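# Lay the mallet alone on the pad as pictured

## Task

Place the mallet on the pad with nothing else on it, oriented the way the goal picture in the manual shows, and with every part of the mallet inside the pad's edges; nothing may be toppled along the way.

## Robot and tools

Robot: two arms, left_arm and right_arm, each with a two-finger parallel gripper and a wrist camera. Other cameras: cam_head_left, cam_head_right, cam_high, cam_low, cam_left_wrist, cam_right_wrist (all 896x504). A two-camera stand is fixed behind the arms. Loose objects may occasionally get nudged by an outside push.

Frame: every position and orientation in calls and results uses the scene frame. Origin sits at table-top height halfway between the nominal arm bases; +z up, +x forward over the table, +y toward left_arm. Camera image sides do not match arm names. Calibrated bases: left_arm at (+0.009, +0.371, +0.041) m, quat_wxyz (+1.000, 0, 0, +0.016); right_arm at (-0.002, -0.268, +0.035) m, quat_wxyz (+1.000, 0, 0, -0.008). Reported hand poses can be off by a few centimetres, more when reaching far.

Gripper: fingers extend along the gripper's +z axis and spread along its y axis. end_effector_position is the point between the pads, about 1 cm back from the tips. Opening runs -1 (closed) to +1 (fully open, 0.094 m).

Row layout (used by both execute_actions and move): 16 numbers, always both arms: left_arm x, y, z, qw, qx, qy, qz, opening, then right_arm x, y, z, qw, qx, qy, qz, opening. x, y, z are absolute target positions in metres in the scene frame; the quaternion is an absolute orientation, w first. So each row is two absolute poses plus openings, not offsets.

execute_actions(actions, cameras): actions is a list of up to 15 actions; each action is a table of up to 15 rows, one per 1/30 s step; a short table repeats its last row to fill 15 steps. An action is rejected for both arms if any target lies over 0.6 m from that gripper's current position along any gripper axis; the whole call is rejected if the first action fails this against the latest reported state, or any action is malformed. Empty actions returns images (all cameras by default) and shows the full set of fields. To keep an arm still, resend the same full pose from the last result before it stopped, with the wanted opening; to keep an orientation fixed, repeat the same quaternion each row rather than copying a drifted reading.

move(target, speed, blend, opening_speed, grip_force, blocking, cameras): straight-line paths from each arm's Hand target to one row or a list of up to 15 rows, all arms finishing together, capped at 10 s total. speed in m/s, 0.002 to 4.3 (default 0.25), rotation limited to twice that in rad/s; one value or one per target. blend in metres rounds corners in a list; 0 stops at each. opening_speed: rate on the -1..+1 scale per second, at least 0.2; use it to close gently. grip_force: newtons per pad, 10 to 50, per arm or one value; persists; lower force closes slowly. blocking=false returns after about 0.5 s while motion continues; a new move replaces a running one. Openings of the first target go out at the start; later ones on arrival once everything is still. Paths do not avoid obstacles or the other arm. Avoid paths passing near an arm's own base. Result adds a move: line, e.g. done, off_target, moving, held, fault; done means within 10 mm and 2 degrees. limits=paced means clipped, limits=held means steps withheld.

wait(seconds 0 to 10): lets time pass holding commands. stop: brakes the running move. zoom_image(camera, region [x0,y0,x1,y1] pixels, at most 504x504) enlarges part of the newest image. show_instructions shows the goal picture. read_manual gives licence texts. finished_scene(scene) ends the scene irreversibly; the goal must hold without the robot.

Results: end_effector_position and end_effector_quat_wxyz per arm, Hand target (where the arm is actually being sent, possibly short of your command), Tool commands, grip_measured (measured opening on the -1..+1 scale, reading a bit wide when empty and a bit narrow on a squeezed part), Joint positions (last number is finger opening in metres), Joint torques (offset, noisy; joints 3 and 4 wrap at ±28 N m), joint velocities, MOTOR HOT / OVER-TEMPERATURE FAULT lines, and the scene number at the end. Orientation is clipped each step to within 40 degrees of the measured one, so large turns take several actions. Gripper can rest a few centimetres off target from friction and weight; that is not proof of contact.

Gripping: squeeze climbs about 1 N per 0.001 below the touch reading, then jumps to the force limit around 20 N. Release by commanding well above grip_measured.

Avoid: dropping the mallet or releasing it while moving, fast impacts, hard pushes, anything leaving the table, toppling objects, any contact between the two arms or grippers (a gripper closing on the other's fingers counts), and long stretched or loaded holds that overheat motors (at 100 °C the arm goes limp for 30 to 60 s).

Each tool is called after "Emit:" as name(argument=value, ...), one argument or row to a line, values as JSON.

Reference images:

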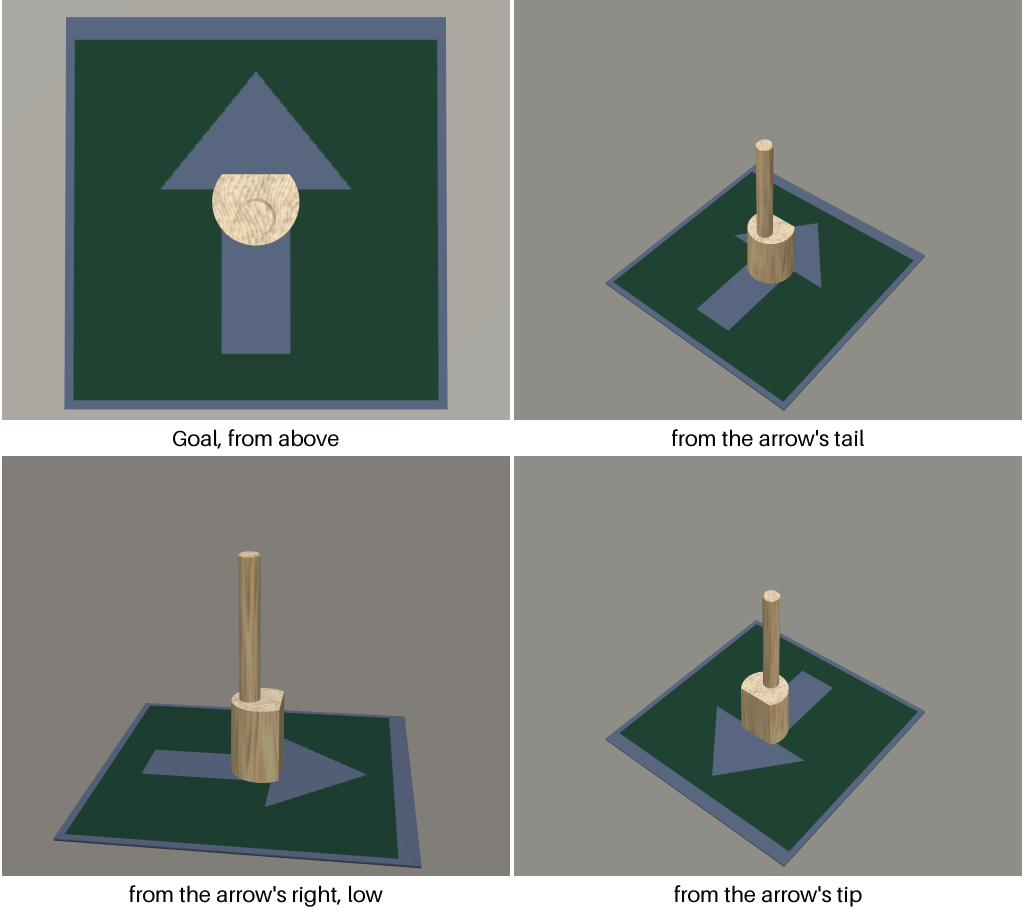

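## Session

Emit:
execute_actions(
  actions=[],
)

Emit:
zoom_image(
  camera="cam_head_right",
  region=[90, 180, 440, 440],
)

Emit:
zoom_image(
  camera="cam_high",
  region=[200, 130, 480, 310],
)

Emit:
zoom_image(
  camera="cam_high",
  region=[400, 180, 700, 400],
)

Emit:
zoom_image(
  camera="cam_low",
  region=[380, 200, 840, 360],
)

Scene clock: 0.00 s.
left_arm: end_effector_position=(+0.4672, -0.2869, +0.2052) grip_measured=+1.000 end_effector_quat_wxyz=(+0.249, +0.731, +0.614, -0.162) | right_arm: end_effector_position=(+0.1183, -0.5455, +0.3968) grip_measured=+1.000 end_effector_quat_wxyz=(+0.490, +0.200, +0.831, -0.170)
Joint positions: left_arm=[-0.93 2.193 2.122 -0.968 0.302 0.764 0.094] | right_arm=[-1.6 0.675 0.874 -1.003 -0.875 -0.771 0.094]
Joint velocities: within noise
Joint torques (N m): no reading
Heat: left arm: hottest waist 26 °C; right arm: hottest waist 25 °C.
Hand target: left_arm +0.4713, -0.2921, +0.2192; +0.264, +0.729, +0.610, -0.162 | right_arm +0.1182, -0.5471, +0.4071; +0.492, +0.195, +0.830, -0.179
Tool commands: left_gripper/opening=+1.0 right_gripper/opening=+1.0

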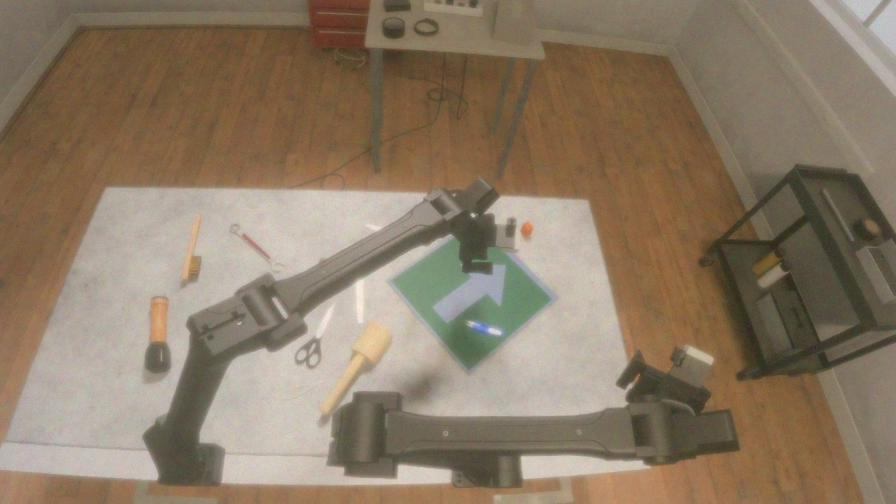

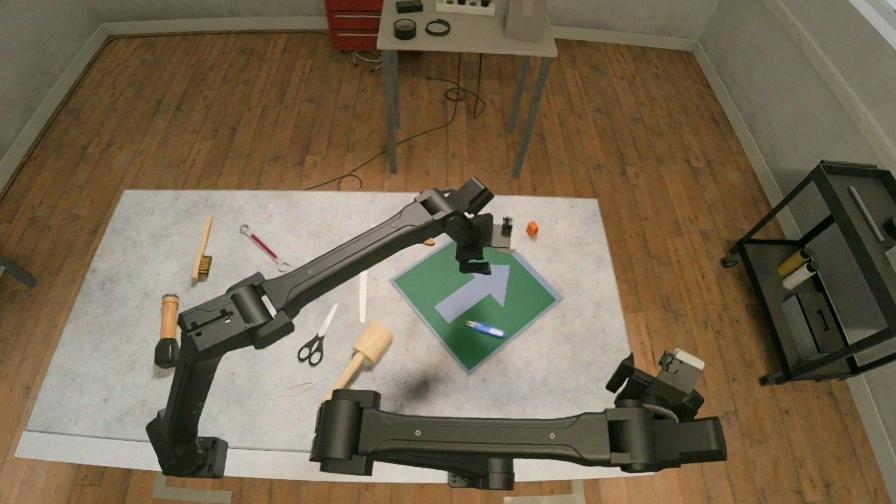

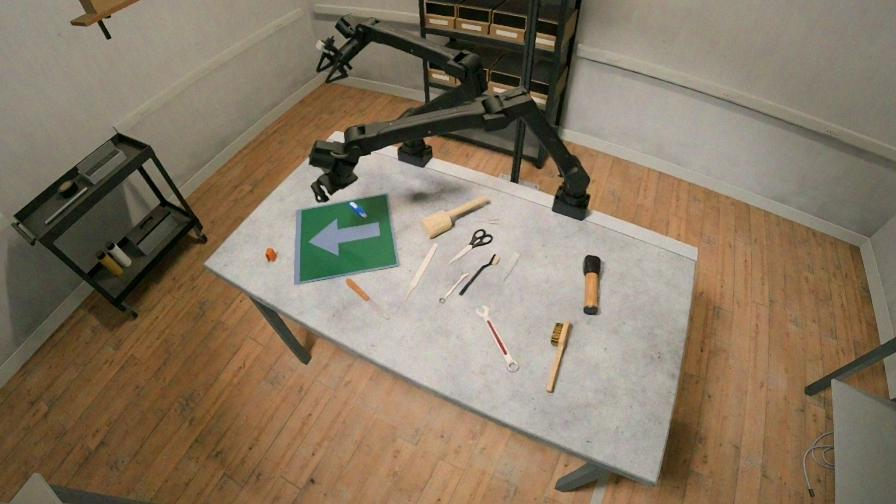

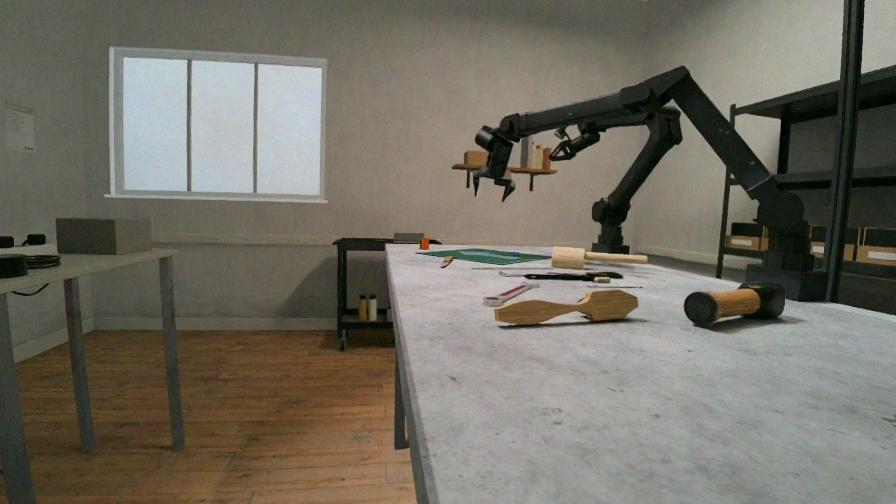

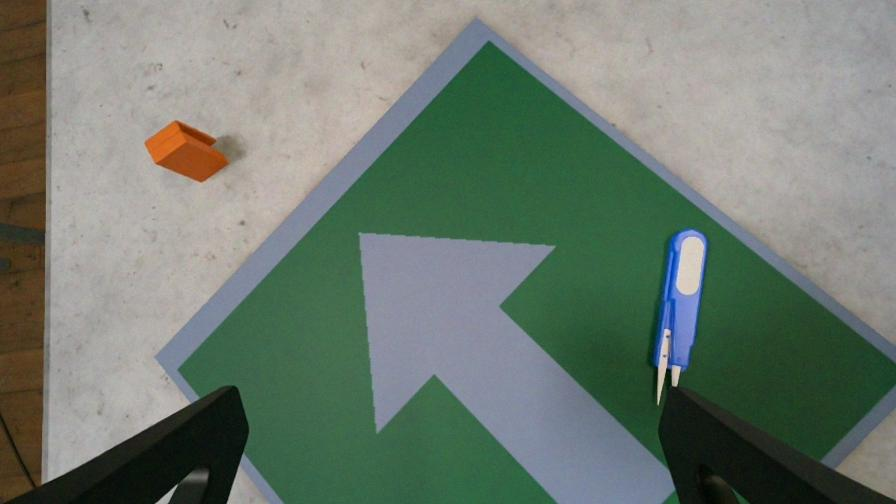

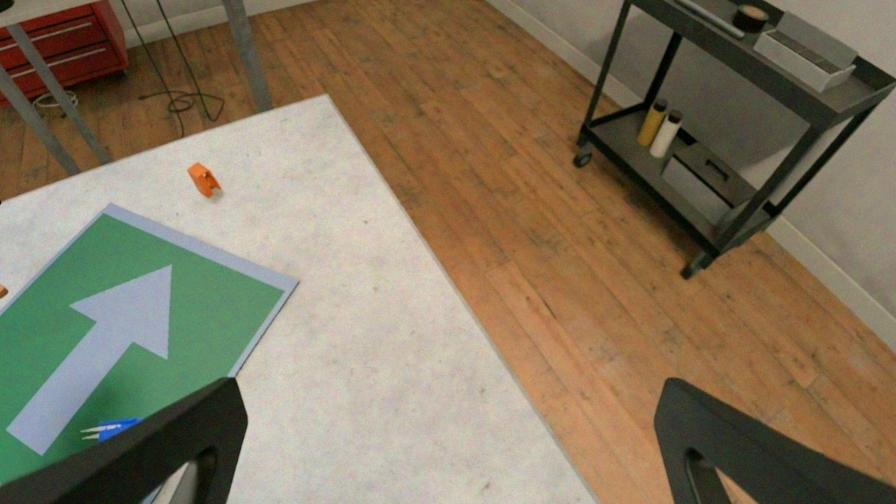

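Scaled by 1.440 from the camera's 896x504 image, which has a finer 1280x720 frame.

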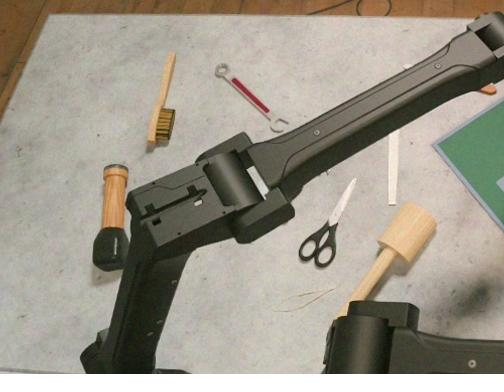

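Scaled by 1.800 from the camera's 896x504 image, which has a finer 1280x720 frame.

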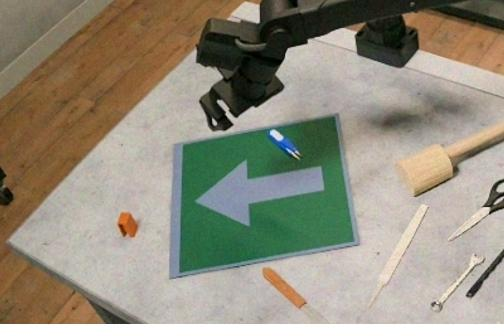

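Scaled by 1.680 from the camera's 896x504 image, which has a finer 1280x720 frame.

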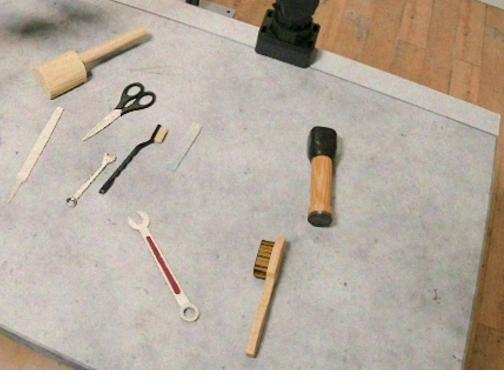

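Scaled by 1.096 from the camera's 896x504 image, which has a finer 1280x720 frame.

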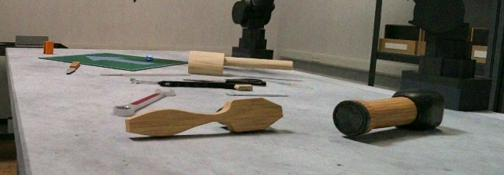

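Emit:
move(
  target=[0.30, 0.60, 0.32, 0.3596, -0.3160, 0.8682, 0.1309, 1, 0.40, -0.25, 0.38, 0.2164, 0, 0.9763, 0, 1],
  speed=0.45,
  cameras=["all"],
)

Scene clock: 6.67 s.
left_arm: end_effector_position=(+0.2890, +0.5877, +0.2908) grip_measured=+1.000 end_effector_quat_wxyz=(+0.333, -0.321, +0.878, +0.120) | right_arm: end_effector_position=(+0.3906, -0.2535, +0.3673) grip_measured=+1.000 end_effector_quat_wxyz=(+0.209, -0.003, +0.978, -0.003)
Joint positions: left_arm=[0.608 0.805 0.766 -0.808 -0.037 -0.045 0.094] | right_arm=[0.065 1.111 1.265 -1.305 0.025 0.038 0.094]
Joint torques (N m): left_arm=[0.38 -2.08 13.05 2.07 0.05 0.04] | right_arm=[-0.09 -4.54 12.12 1.03 -0.09 0.07]
Heat: left arm: hottest waist 26 °C; right arm: hottest elbow 26 °C.
Hand target: left_arm +0.2986, +0.5988, +0.3201; +0.360, -0.316, +0.868, +0.131 | right_arm +0.3995, -0.2501, +0.3799; +0.217, +0.000, +0.976, +0.000
Off the commanded pose: left_arm 0.034 m, 3 deg | right_arm 0.016 m, 1 deg.
move: off_target (left_arm, right_arm)

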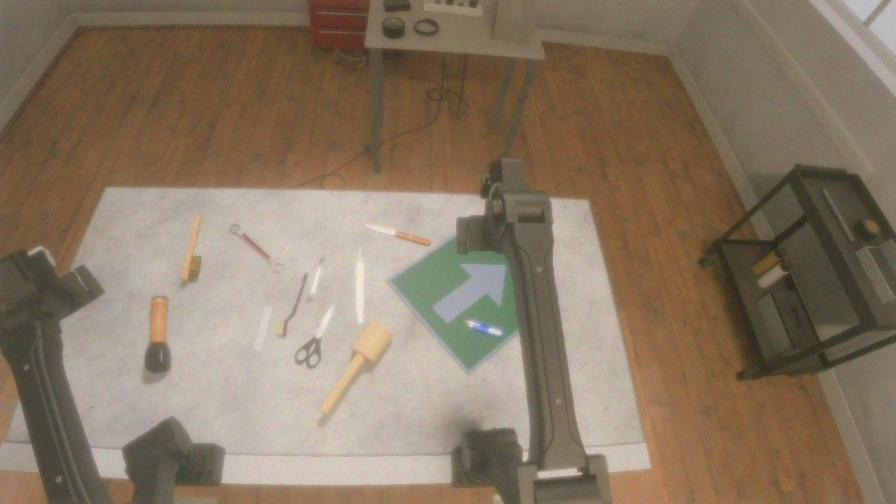

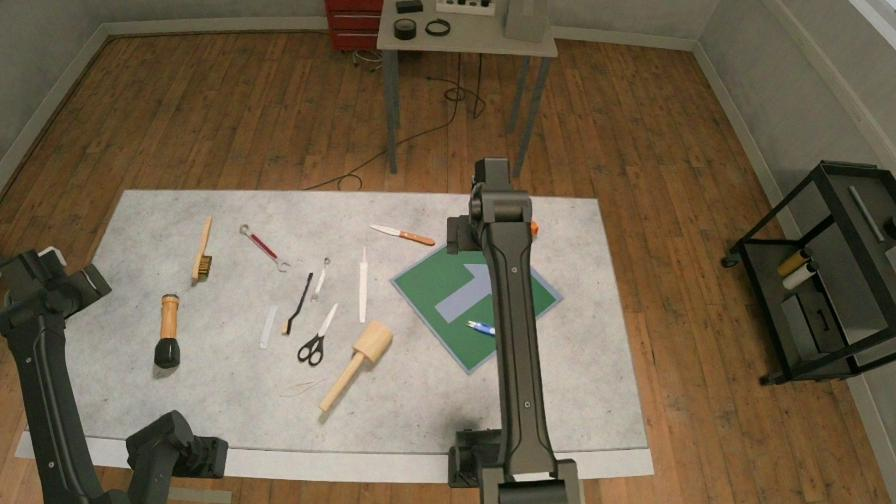

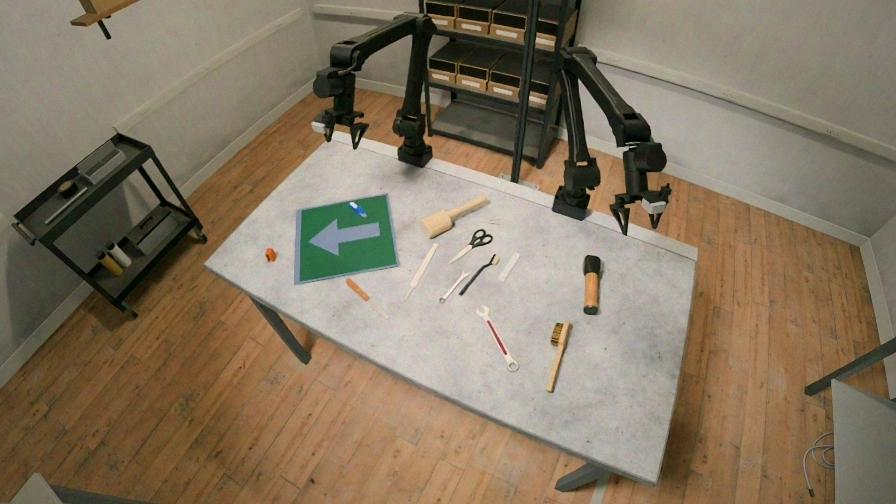

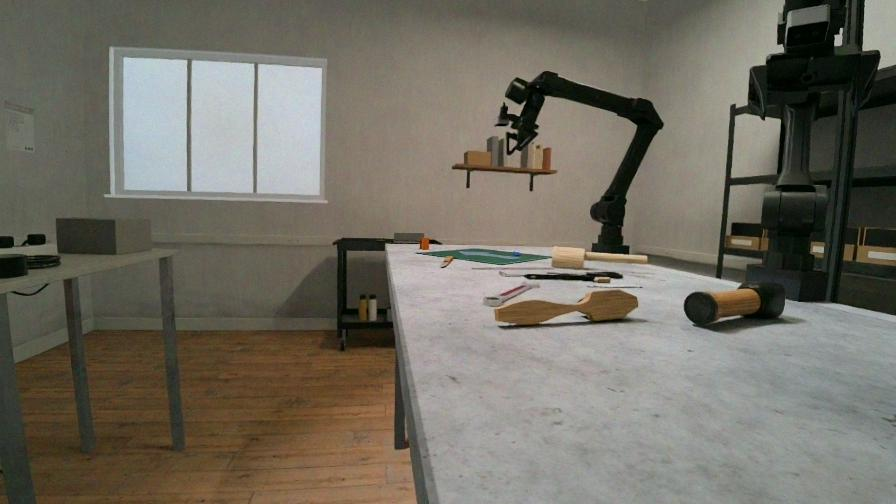

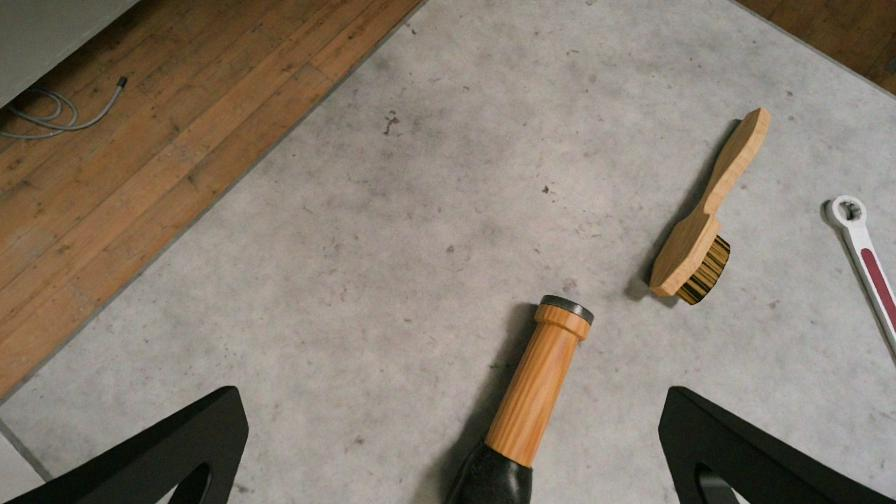

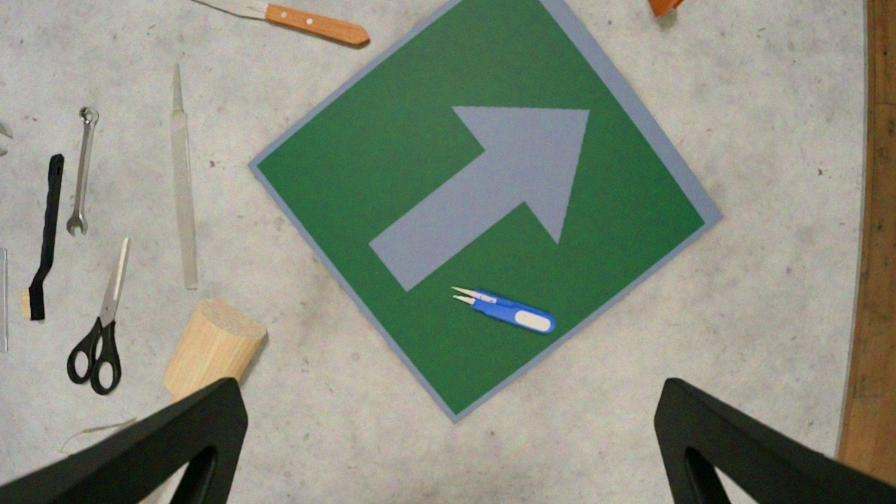

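Emit:
move(
  target=[0.30, 0.60, 0.32, 0.3596, -0.3160, 0.8682, 0.1309, 1, 0.365, -0.328, 0.11, 0, -0.5821, 0.8131, 0, 0.3],
  speed=0.4,
  cameras=["cam_right_wrist", "cam_low", "cam_head_right"],
)

Emit:
zoom_image(
  camera="cam_low",
  region=[420, 180, 560, 280],
)

Scene clock: 11.17 s.
left_arm: end_effector_position=(+0.2890, +0.5877, +0.2908) grip_measured=+1.000 end_effector_quat_wxyz=(+0.333, -0.321, +0.878, +0.120) | right_arm: end_effector_position=(+0.3641, -0.3243, +0.1179) grip_measured=+0.301 end_effector_quat_wxyz=(+0.006, -0.580, +0.814, -0.004)
Joint positions: left_arm=[0.608 0.805 0.766 -0.808 -0.037 -0.045 0.094] | right_arm=[-0.136 1.421 0.918 -1.054 -0.002 -1.39 0.061]
Joint torques (N m): left_arm=[0.38 -2.08 13.07 2.09 0.05 0.06] | right_arm=[-1.44 -7.06 7.24 0.92 -0.06 -0.17]
Heat: left arm: hottest waist 26 °C; right arm: hottest elbow 26 °C.
Hand target: left_arm +0.2986, +0.5988, +0.3201; +0.360, -0.316, +0.868, +0.131 | right_arm +0.3648, -0.3279, +0.1101; +0.000, -0.582, +0.813, +0.000
Off the commanded pose: left_arm 0.034 m, 3 deg | right_arm 0.009 m, 1 deg.
move: off_target (left_arm)
Images, in order (width x height): cam_head_right 896x504, cam_low 896x504, cam_right_wrist 896x504.

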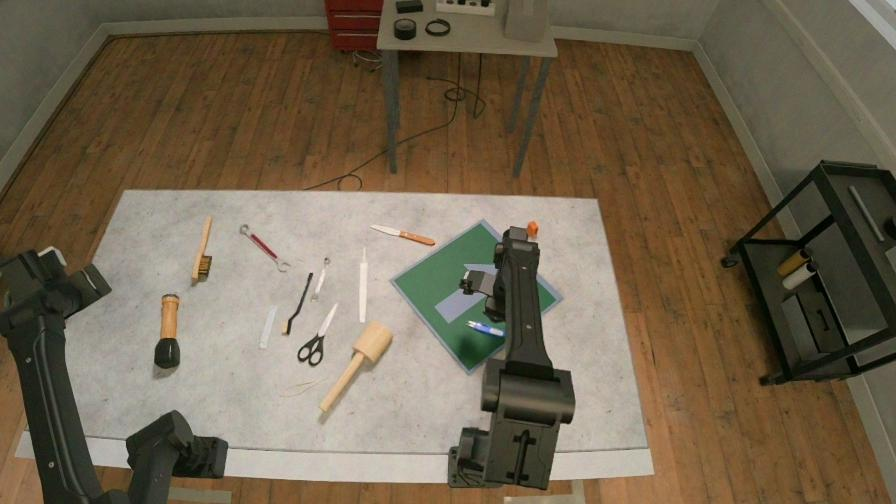

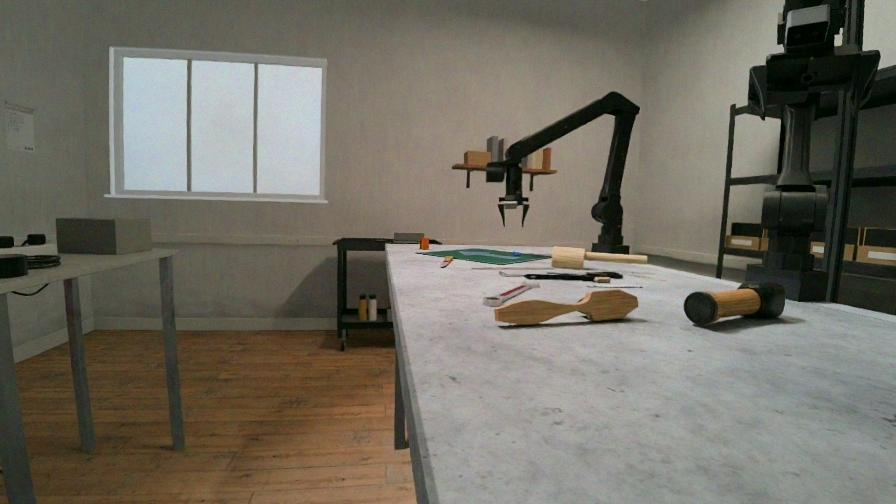

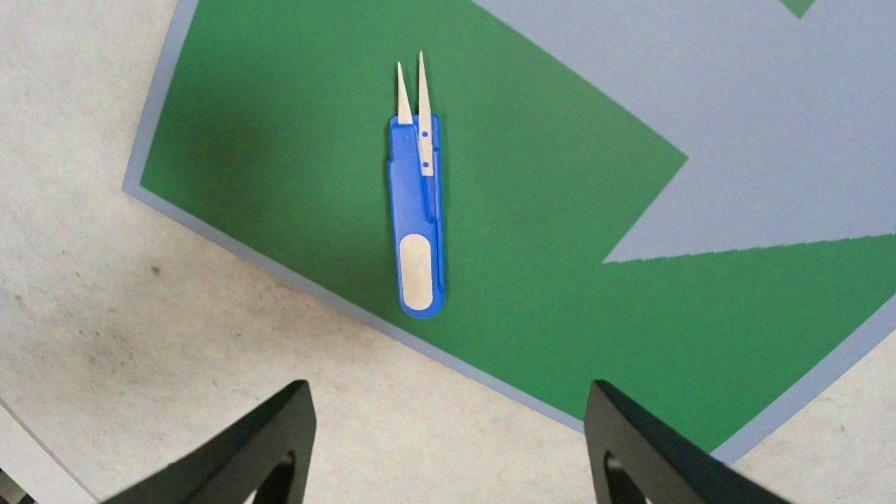

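Scaled by 3.600 from the camera's 896x504 image, which has a finer 1280x720 frame.

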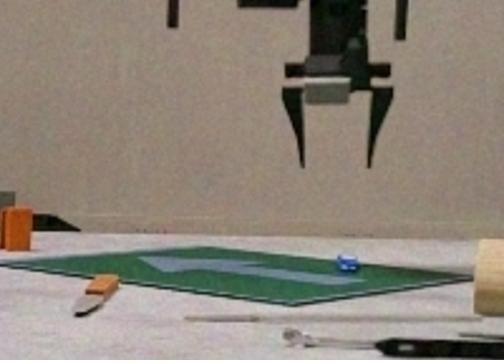

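Emit:
move(
  target=[0.30, 0.60, 0.32, 0.3596, -0.3160, 0.8682, 0.1309, 1, 0.357, -0.318, 0.035, 0, -0.5821, 0.8131, 0, 0.3],
  speed=0.15,
  cameras=["cam_right_wrist", "cam_low"],
)

Emit:
zoom_image(
  camera="cam_low",
  region=[460, 220, 560, 280],
)

Scene clock: 13.37 s.
left_arm: end_effector_position=(+0.2890, +0.5877, +0.2908) grip_measured=+1.000 end_effector_quat_wxyz=(+0.333, -0.321, +0.878, +0.120) | right_arm: end_effector_position=(+0.3572, -0.3208, +0.0440) grip_measured=+0.301 end_effector_quat_wxyz=(+0.007, -0.583, +0.813, -0.005)
Joint positions: left_arm=[0.608 0.805 0.766 -0.808 -0.037 -0.045 0.094] | right_arm=[-0.129 1.53 0.801 -0.824 -0.002 -1.389 0.061]
Joint torques (N m): left_arm=[0.44 -2.08 13.04 2.07 0.05 0.07] | right_arm=[-0.03 -7.18 6.13 0.96 -0.05 0.05]
Heat: left arm: hottest waist 26 °C; right arm: hottest elbow 27 °C.
Hand target: left_arm +0.2986, +0.5988, +0.3201; +0.360, -0.316, +0.868, +0.131 | right_arm +0.3568, -0.3180, +0.0353; +0.000, -0.582, +0.813, +0.000
Off the commanded pose: left_arm 0.034 m, 3 deg | right_arm 0.009 m, 1 deg.
move: off_target (left_arm)
Images, in order (width x height): cam_low 896x504, cam_right_wrist 896x504.

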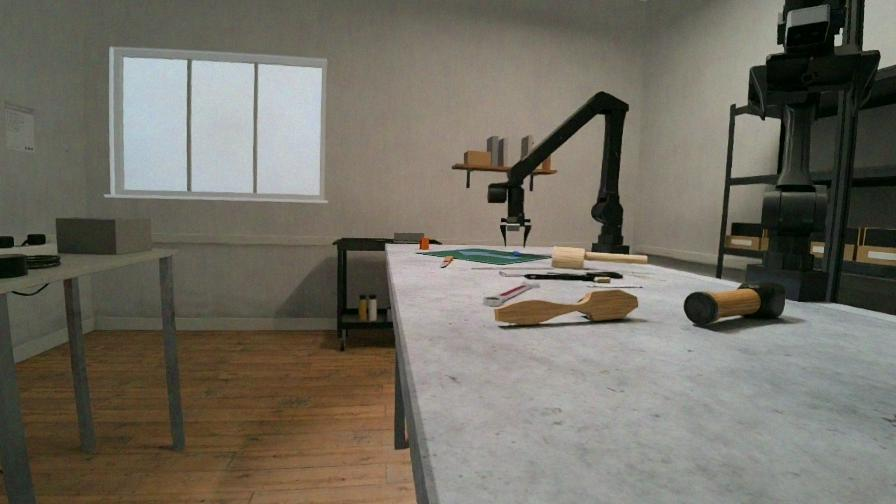

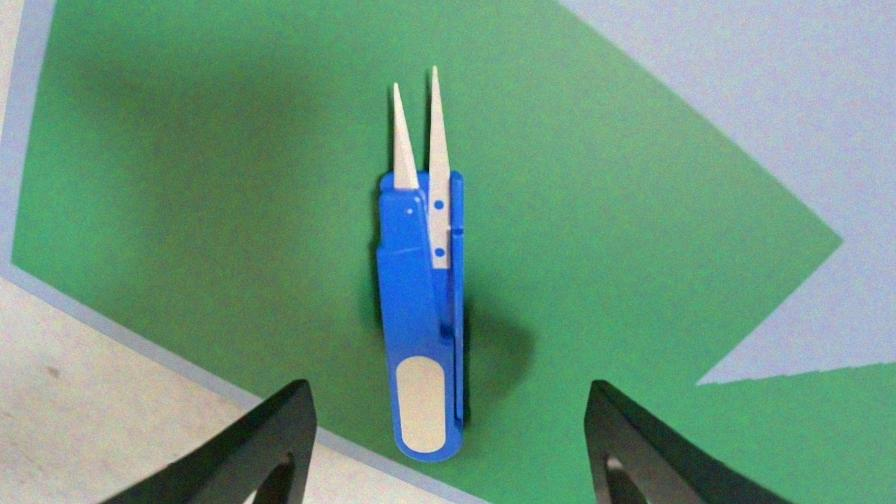

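Scaled by 5.040 from the camera's 896x504 image, which has a finer 1280x720 frame.

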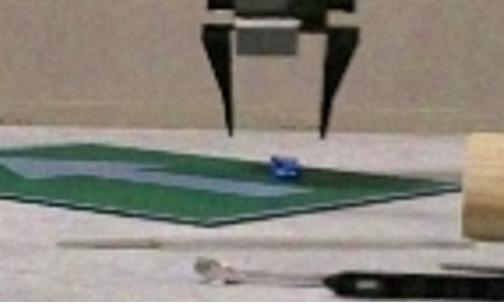

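Emit:
move(
  target=[0.30, 0.60, 0.32, 0.3596, -0.3160, 0.8682, 0.1309, 1, 0.351, -0.316, 0.013, 0, -0.5821, 0.8131, 0, 0.3],
  speed=0.08,
  cameras=["cam_right_wrist", "cam_low"],
)

Emit:
zoom_image(
  camera="cam_low",
  region=[460, 220, 560, 280],
)

Scene clock: 15.23 s.
left_arm: end_effector_position=(+0.2890, +0.5877, +0.2908) grip_measured=+1.000 end_effector_quat_wxyz=(+0.333, -0.321, +0.878, +0.120) | right_arm: end_effector_position=(+0.3533, -0.3192, +0.0232) grip_measured=+0.301 end_effector_quat_wxyz=(+0.008, -0.583, +0.812, -0.007)
Joint positions: left_arm=[0.608 0.805 0.766 -0.808 -0.037 -0.045 0.094] | right_arm=[-0.127 1.564 0.767 -0.751 -0.002 -1.387 0.061]
Joint torques (N m): left_arm=[0.44 -2.08 13.05 2.07 0.05 0.06] | right_arm=[0.09 -7.12 5.56 0.92 -0.06 0.07]
Heat: left arm: hottest elbow 27 °C; right arm: hottest elbow 27 °C.
Hand target: left_arm +0.2986, +0.5988, +0.3201; +0.360, -0.316, +0.868, +0.131 | right_arm +0.3508, -0.3161, +0.0134; +0.000, -0.582, +0.813, +0.000
Off the commanded pose: left_arm 0.034 m, 3 deg | right_arm 0.011 m, 1 deg.
move: off_target (left_arm, right_arm)
Images, in order (width x height): cam_low 896x504, cam_right_wrist 896x504.

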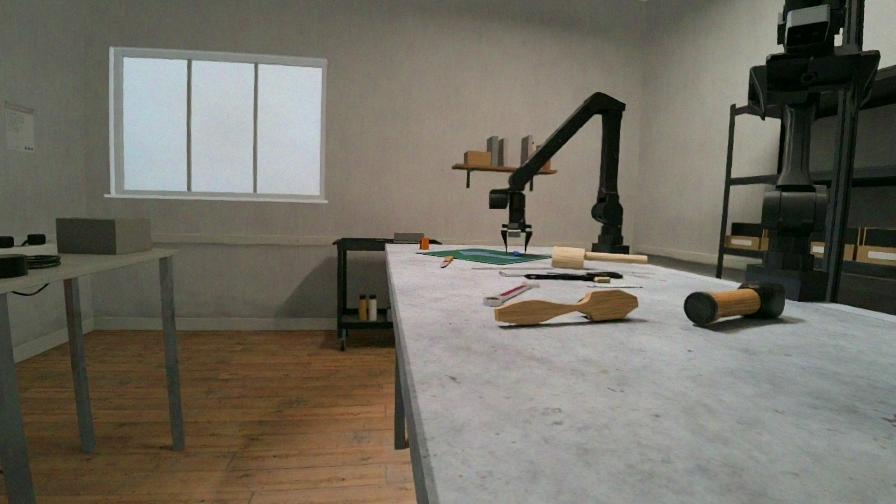

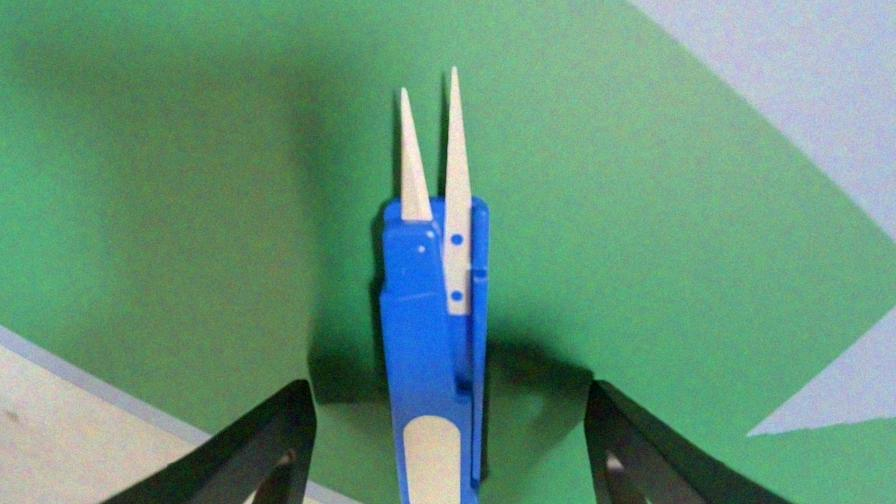

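Scaled by 5.040 from the camera's 896x504 image, which has a finer 1280x720 frame.

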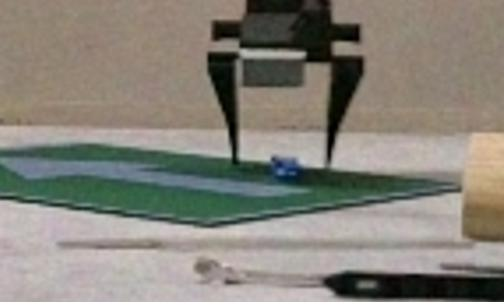

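Emit:
move(
  target=[0.30, 0.60, 0.32, 0.3596, -0.3160, 0.8682, 0.1309, 1, 0.348, -0.315, 0.006, 0, -0.5821, 0.8131, 0, 0.3],
  speed=0.06,
  cameras=["cam_right_wrist", "cam_low"],
)

Emit:
zoom_image(
  camera="cam_low",
  region=[460, 220, 560, 280],
)

Scene clock: 16.43 s.
left_arm: end_effector_position=(+0.2890, +0.5877, +0.2908) grip_measured=+1.000 end_effector_quat_wxyz=(+0.333, -0.321, +0.878, +0.120) | right_arm: end_effector_position=(+0.3524, -0.3187, +0.0192) grip_measured=+0.301 end_effector_quat_wxyz=(+0.010, -0.583, +0.812, -0.009)
Joint positions: left_arm=[0.608 0.805 0.766 -0.808 -0.037 -0.045 0.094] | right_arm=[-0.126 1.569 0.757 -0.732 -0.001 -1.387 0.061]
Joint torques (N m): left_arm=[0.44 -2.08 13.07 2.09 0.05 0.06] | right_arm=[0.09 -6.77 5.12 1.1 -0.06 0.07]
Heat: left arm: hottest elbow 27 °C; right arm: hottest elbow 27 °C.
Hand target: left_arm +0.2986, +0.5988, +0.3201; +0.360, -0.316, +0.868, +0.131 | right_arm +0.3474, -0.3150, +0.0065; +0.000, -0.582, +0.813, +0.000
Off the commanded pose: left_arm 0.034 m, 3 deg | right_arm 0.014 m, 2 deg.
move: off_target (left_arm, right_arm)
Images, in order (width x height): cam_low 896x504, cam_right_wrist 896x504.

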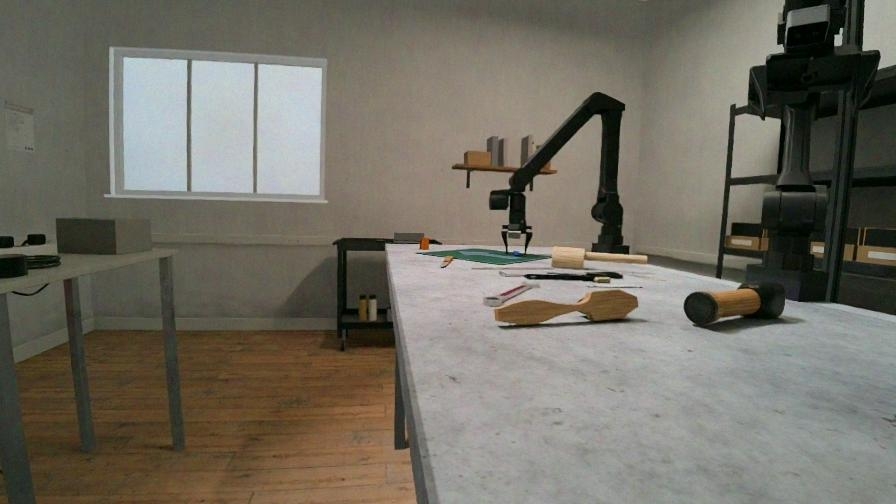

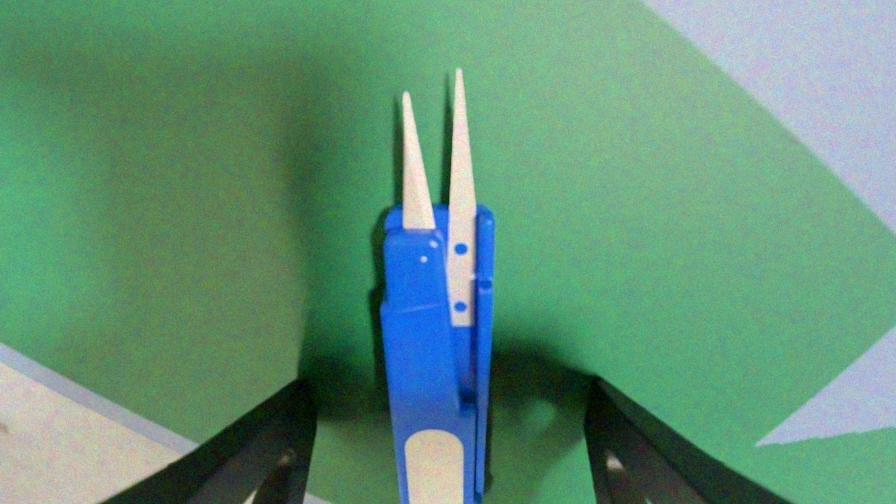

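Scaled by 5.040 from the camera's 896x504 image, which has a finer 1280x720 frame.

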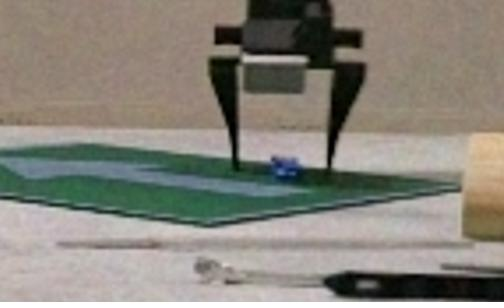

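Emit:
move(
  target=[0.30, 0.60, 0.32, 0.3596, -0.3160, 0.8682, 0.1309, 1, 0.348, -0.315, 0.008, 0, -0.5821, 0.8131, 0, -0.95],
  speed=0.06,
  grip_force=25,
  opening_speed=0.6,
  cameras=["cam_right_wrist", "cam_low"],
)

Emit:
zoom_image(
  camera="cam_low",
  region=[460, 220, 560, 280],
)

Scene clock: 19.57 s.
left_arm: end_effector_position=(+0.2890, +0.5877, +0.2908) grip_measured=+1.000 end_effector_quat_wxyz=(+0.333, -0.321, +0.878, +0.120) | right_arm: end_effector_position=(+0.3534, -0.3190, +0.0192) grip_measured=-0.584 end_effector_quat_wxyz=(+0.011, -0.583, +0.812, -0.011)
Joint positions: left_arm=[0.608 0.805 0.766 -0.808 -0.037 -0.045 0.094] | right_arm=[-0.126 1.569 0.757 -0.728 0 -1.387 0.02]
Joint torques (N m): left_arm=[0.38 -2.14 13.05 2.07 0.05 0.06] | right_arm=[0.15 -7 5.26 0.75 -0.1 0.08]
Heat: left arm: hottest elbow 28 °C; right arm: hottest elbow 27 °C.
Hand target: left_arm +0.2986, +0.5988, +0.3201; +0.360, -0.316, +0.868, +0.131 | right_arm +0.3475, -0.3151, +0.0084; +0.000, -0.582, +0.813, +0.000
Off the commanded pose: left_arm 0.034 m, 3 deg | right_arm 0.013 m, 2 deg.
grip_force (N): 25, 25
move: off_target (left_arm, right_arm)
Images, in order (width x height): cam_low 896x504, cam_right_wrist 896x504.

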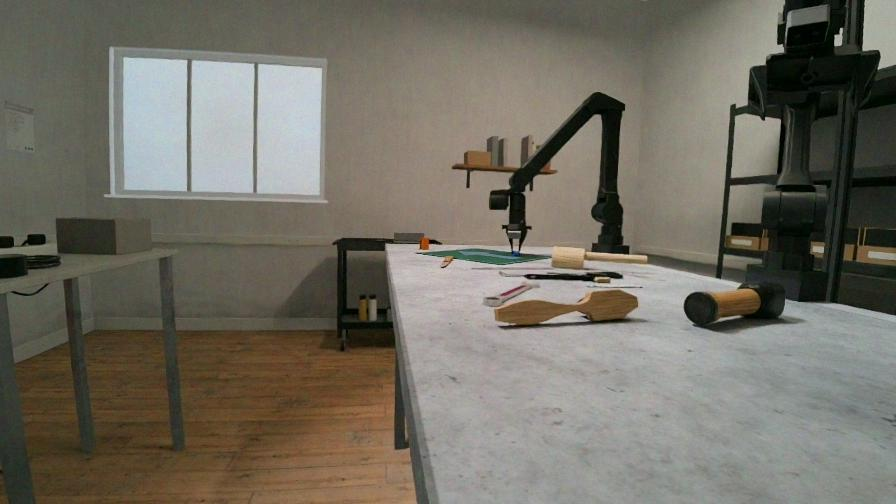

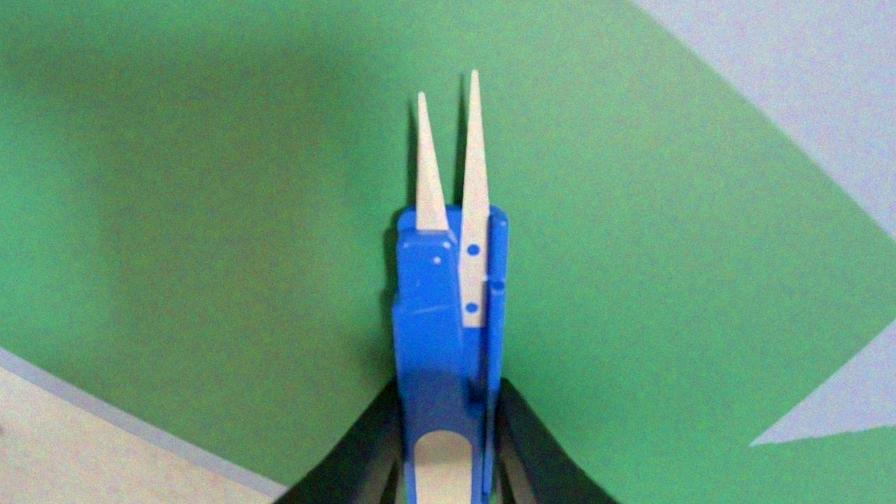

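Scaled by 5.040 from the camera's 896x504 image, which has a finer 1280x720 frame.

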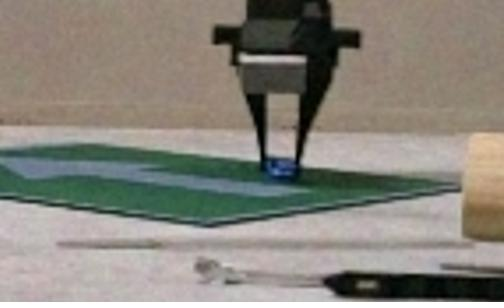

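Emit:
move(
  target=[
    [0.30, 0.60, 0.32, 0.3596, -0.3160, 0.8682, 0.1309, 1, 0.348, -0.32, 0.07, 0, -0.5821, 0.8131, 0, -0.95],
    [0.30, 0.60, 0.32, 0.3596, -0.3160, 0.8682, 0.1309, 1, 0.24, -0.475, 0.06, 0, -0.1736, 0.9848, 0, -0.95],
    [0.30, 0.60, 0.32, 0.3596, -0.3160, 0.8682, 0.1309, 1, 0.24, -0.475, 0.02, 0, -0.1736, 0.9848, 0, -0.95],
  ],
  speed=[0.2, 0.4, 0.12],
  blend=[0.03, 0.01, 0],
  cameras=["cam_right_wrist", "cam_low", "cam_high"],
)

Emit:
zoom_image(
  camera="cam_low",
  region=[500, 210, 640, 280],
)

Scene clock: 22.83 s.
left_arm: end_effector_position=(+0.2890, +0.5877, +0.2908) grip_measured=+1.000 end_effector_quat_wxyz=(+0.333, -0.321, +0.878, +0.120) | right_arm: end_effector_position=(+0.2417, -0.4742, +0.0269) grip_measured=-0.585 end_effector_quat_wxyz=(+0.005, -0.182, +0.983, -0.006)
Joint positions: left_arm=[0.608 0.805 0.766 -0.808 -0.037 -0.045 0.094] | right_arm=[-0.684 1.467 0.666 -0.756 0 -1.067 0.02]
Joint torques (N m): left_arm=[0.38 -2.14 13.05 2.09 0.05 0.06] | right_arm=[-1.2 -5.77 5.74 0.88 -0.11 0.08]
Heat: left arm: hottest elbow 28 °C; right arm: hottest elbow 27 °C.
Hand target: left_arm +0.2986, +0.5988, +0.3201; +0.360, -0.316, +0.868, +0.131 | right_arm +0.2399, -0.4749, +0.0202; +0.000, -0.174, +0.985, +0.000
Off the commanded pose: left_arm 0.034 m, 3 deg | right_arm 0.007 m, 1 deg.
grip_force (N): 25, 25
move: off_target (left_arm)
Images, in order (width x height): cam_high 896x504, cam_low 896x504, cam_right_wrist 896x504.

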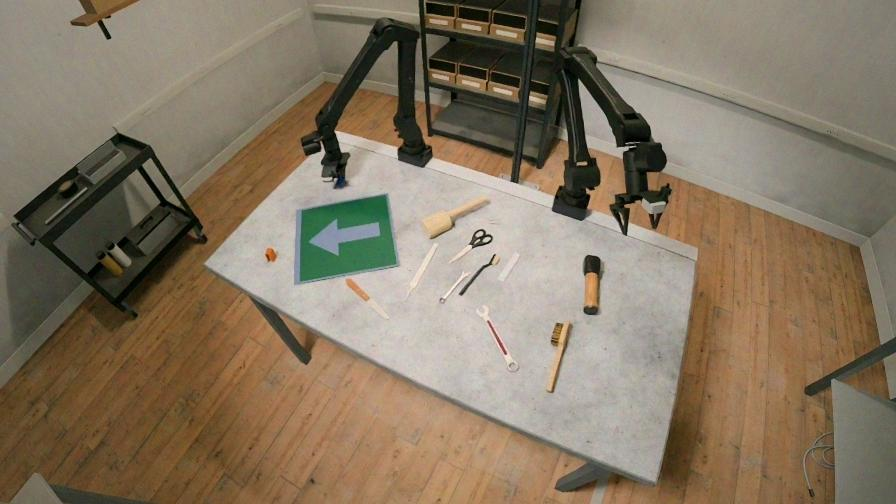

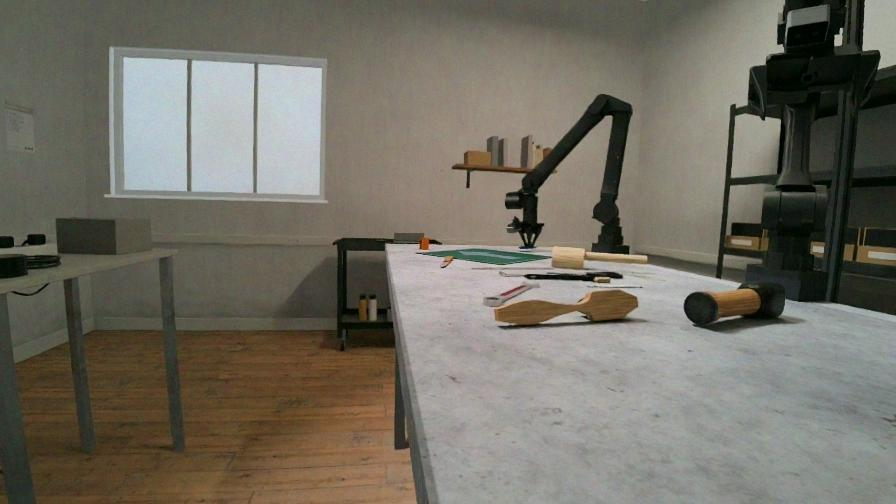

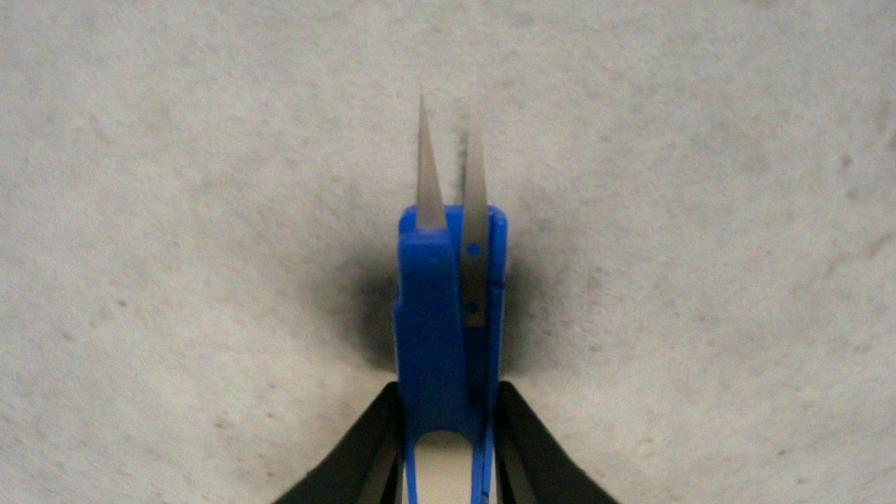

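Scaled by 3.600 from the camera's 896x504 image, which has a finer 1280x720 frame.

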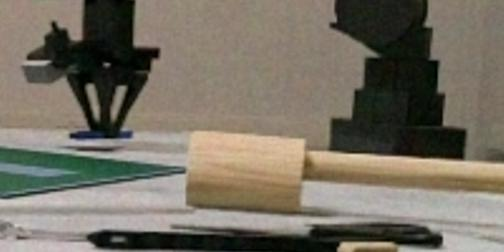

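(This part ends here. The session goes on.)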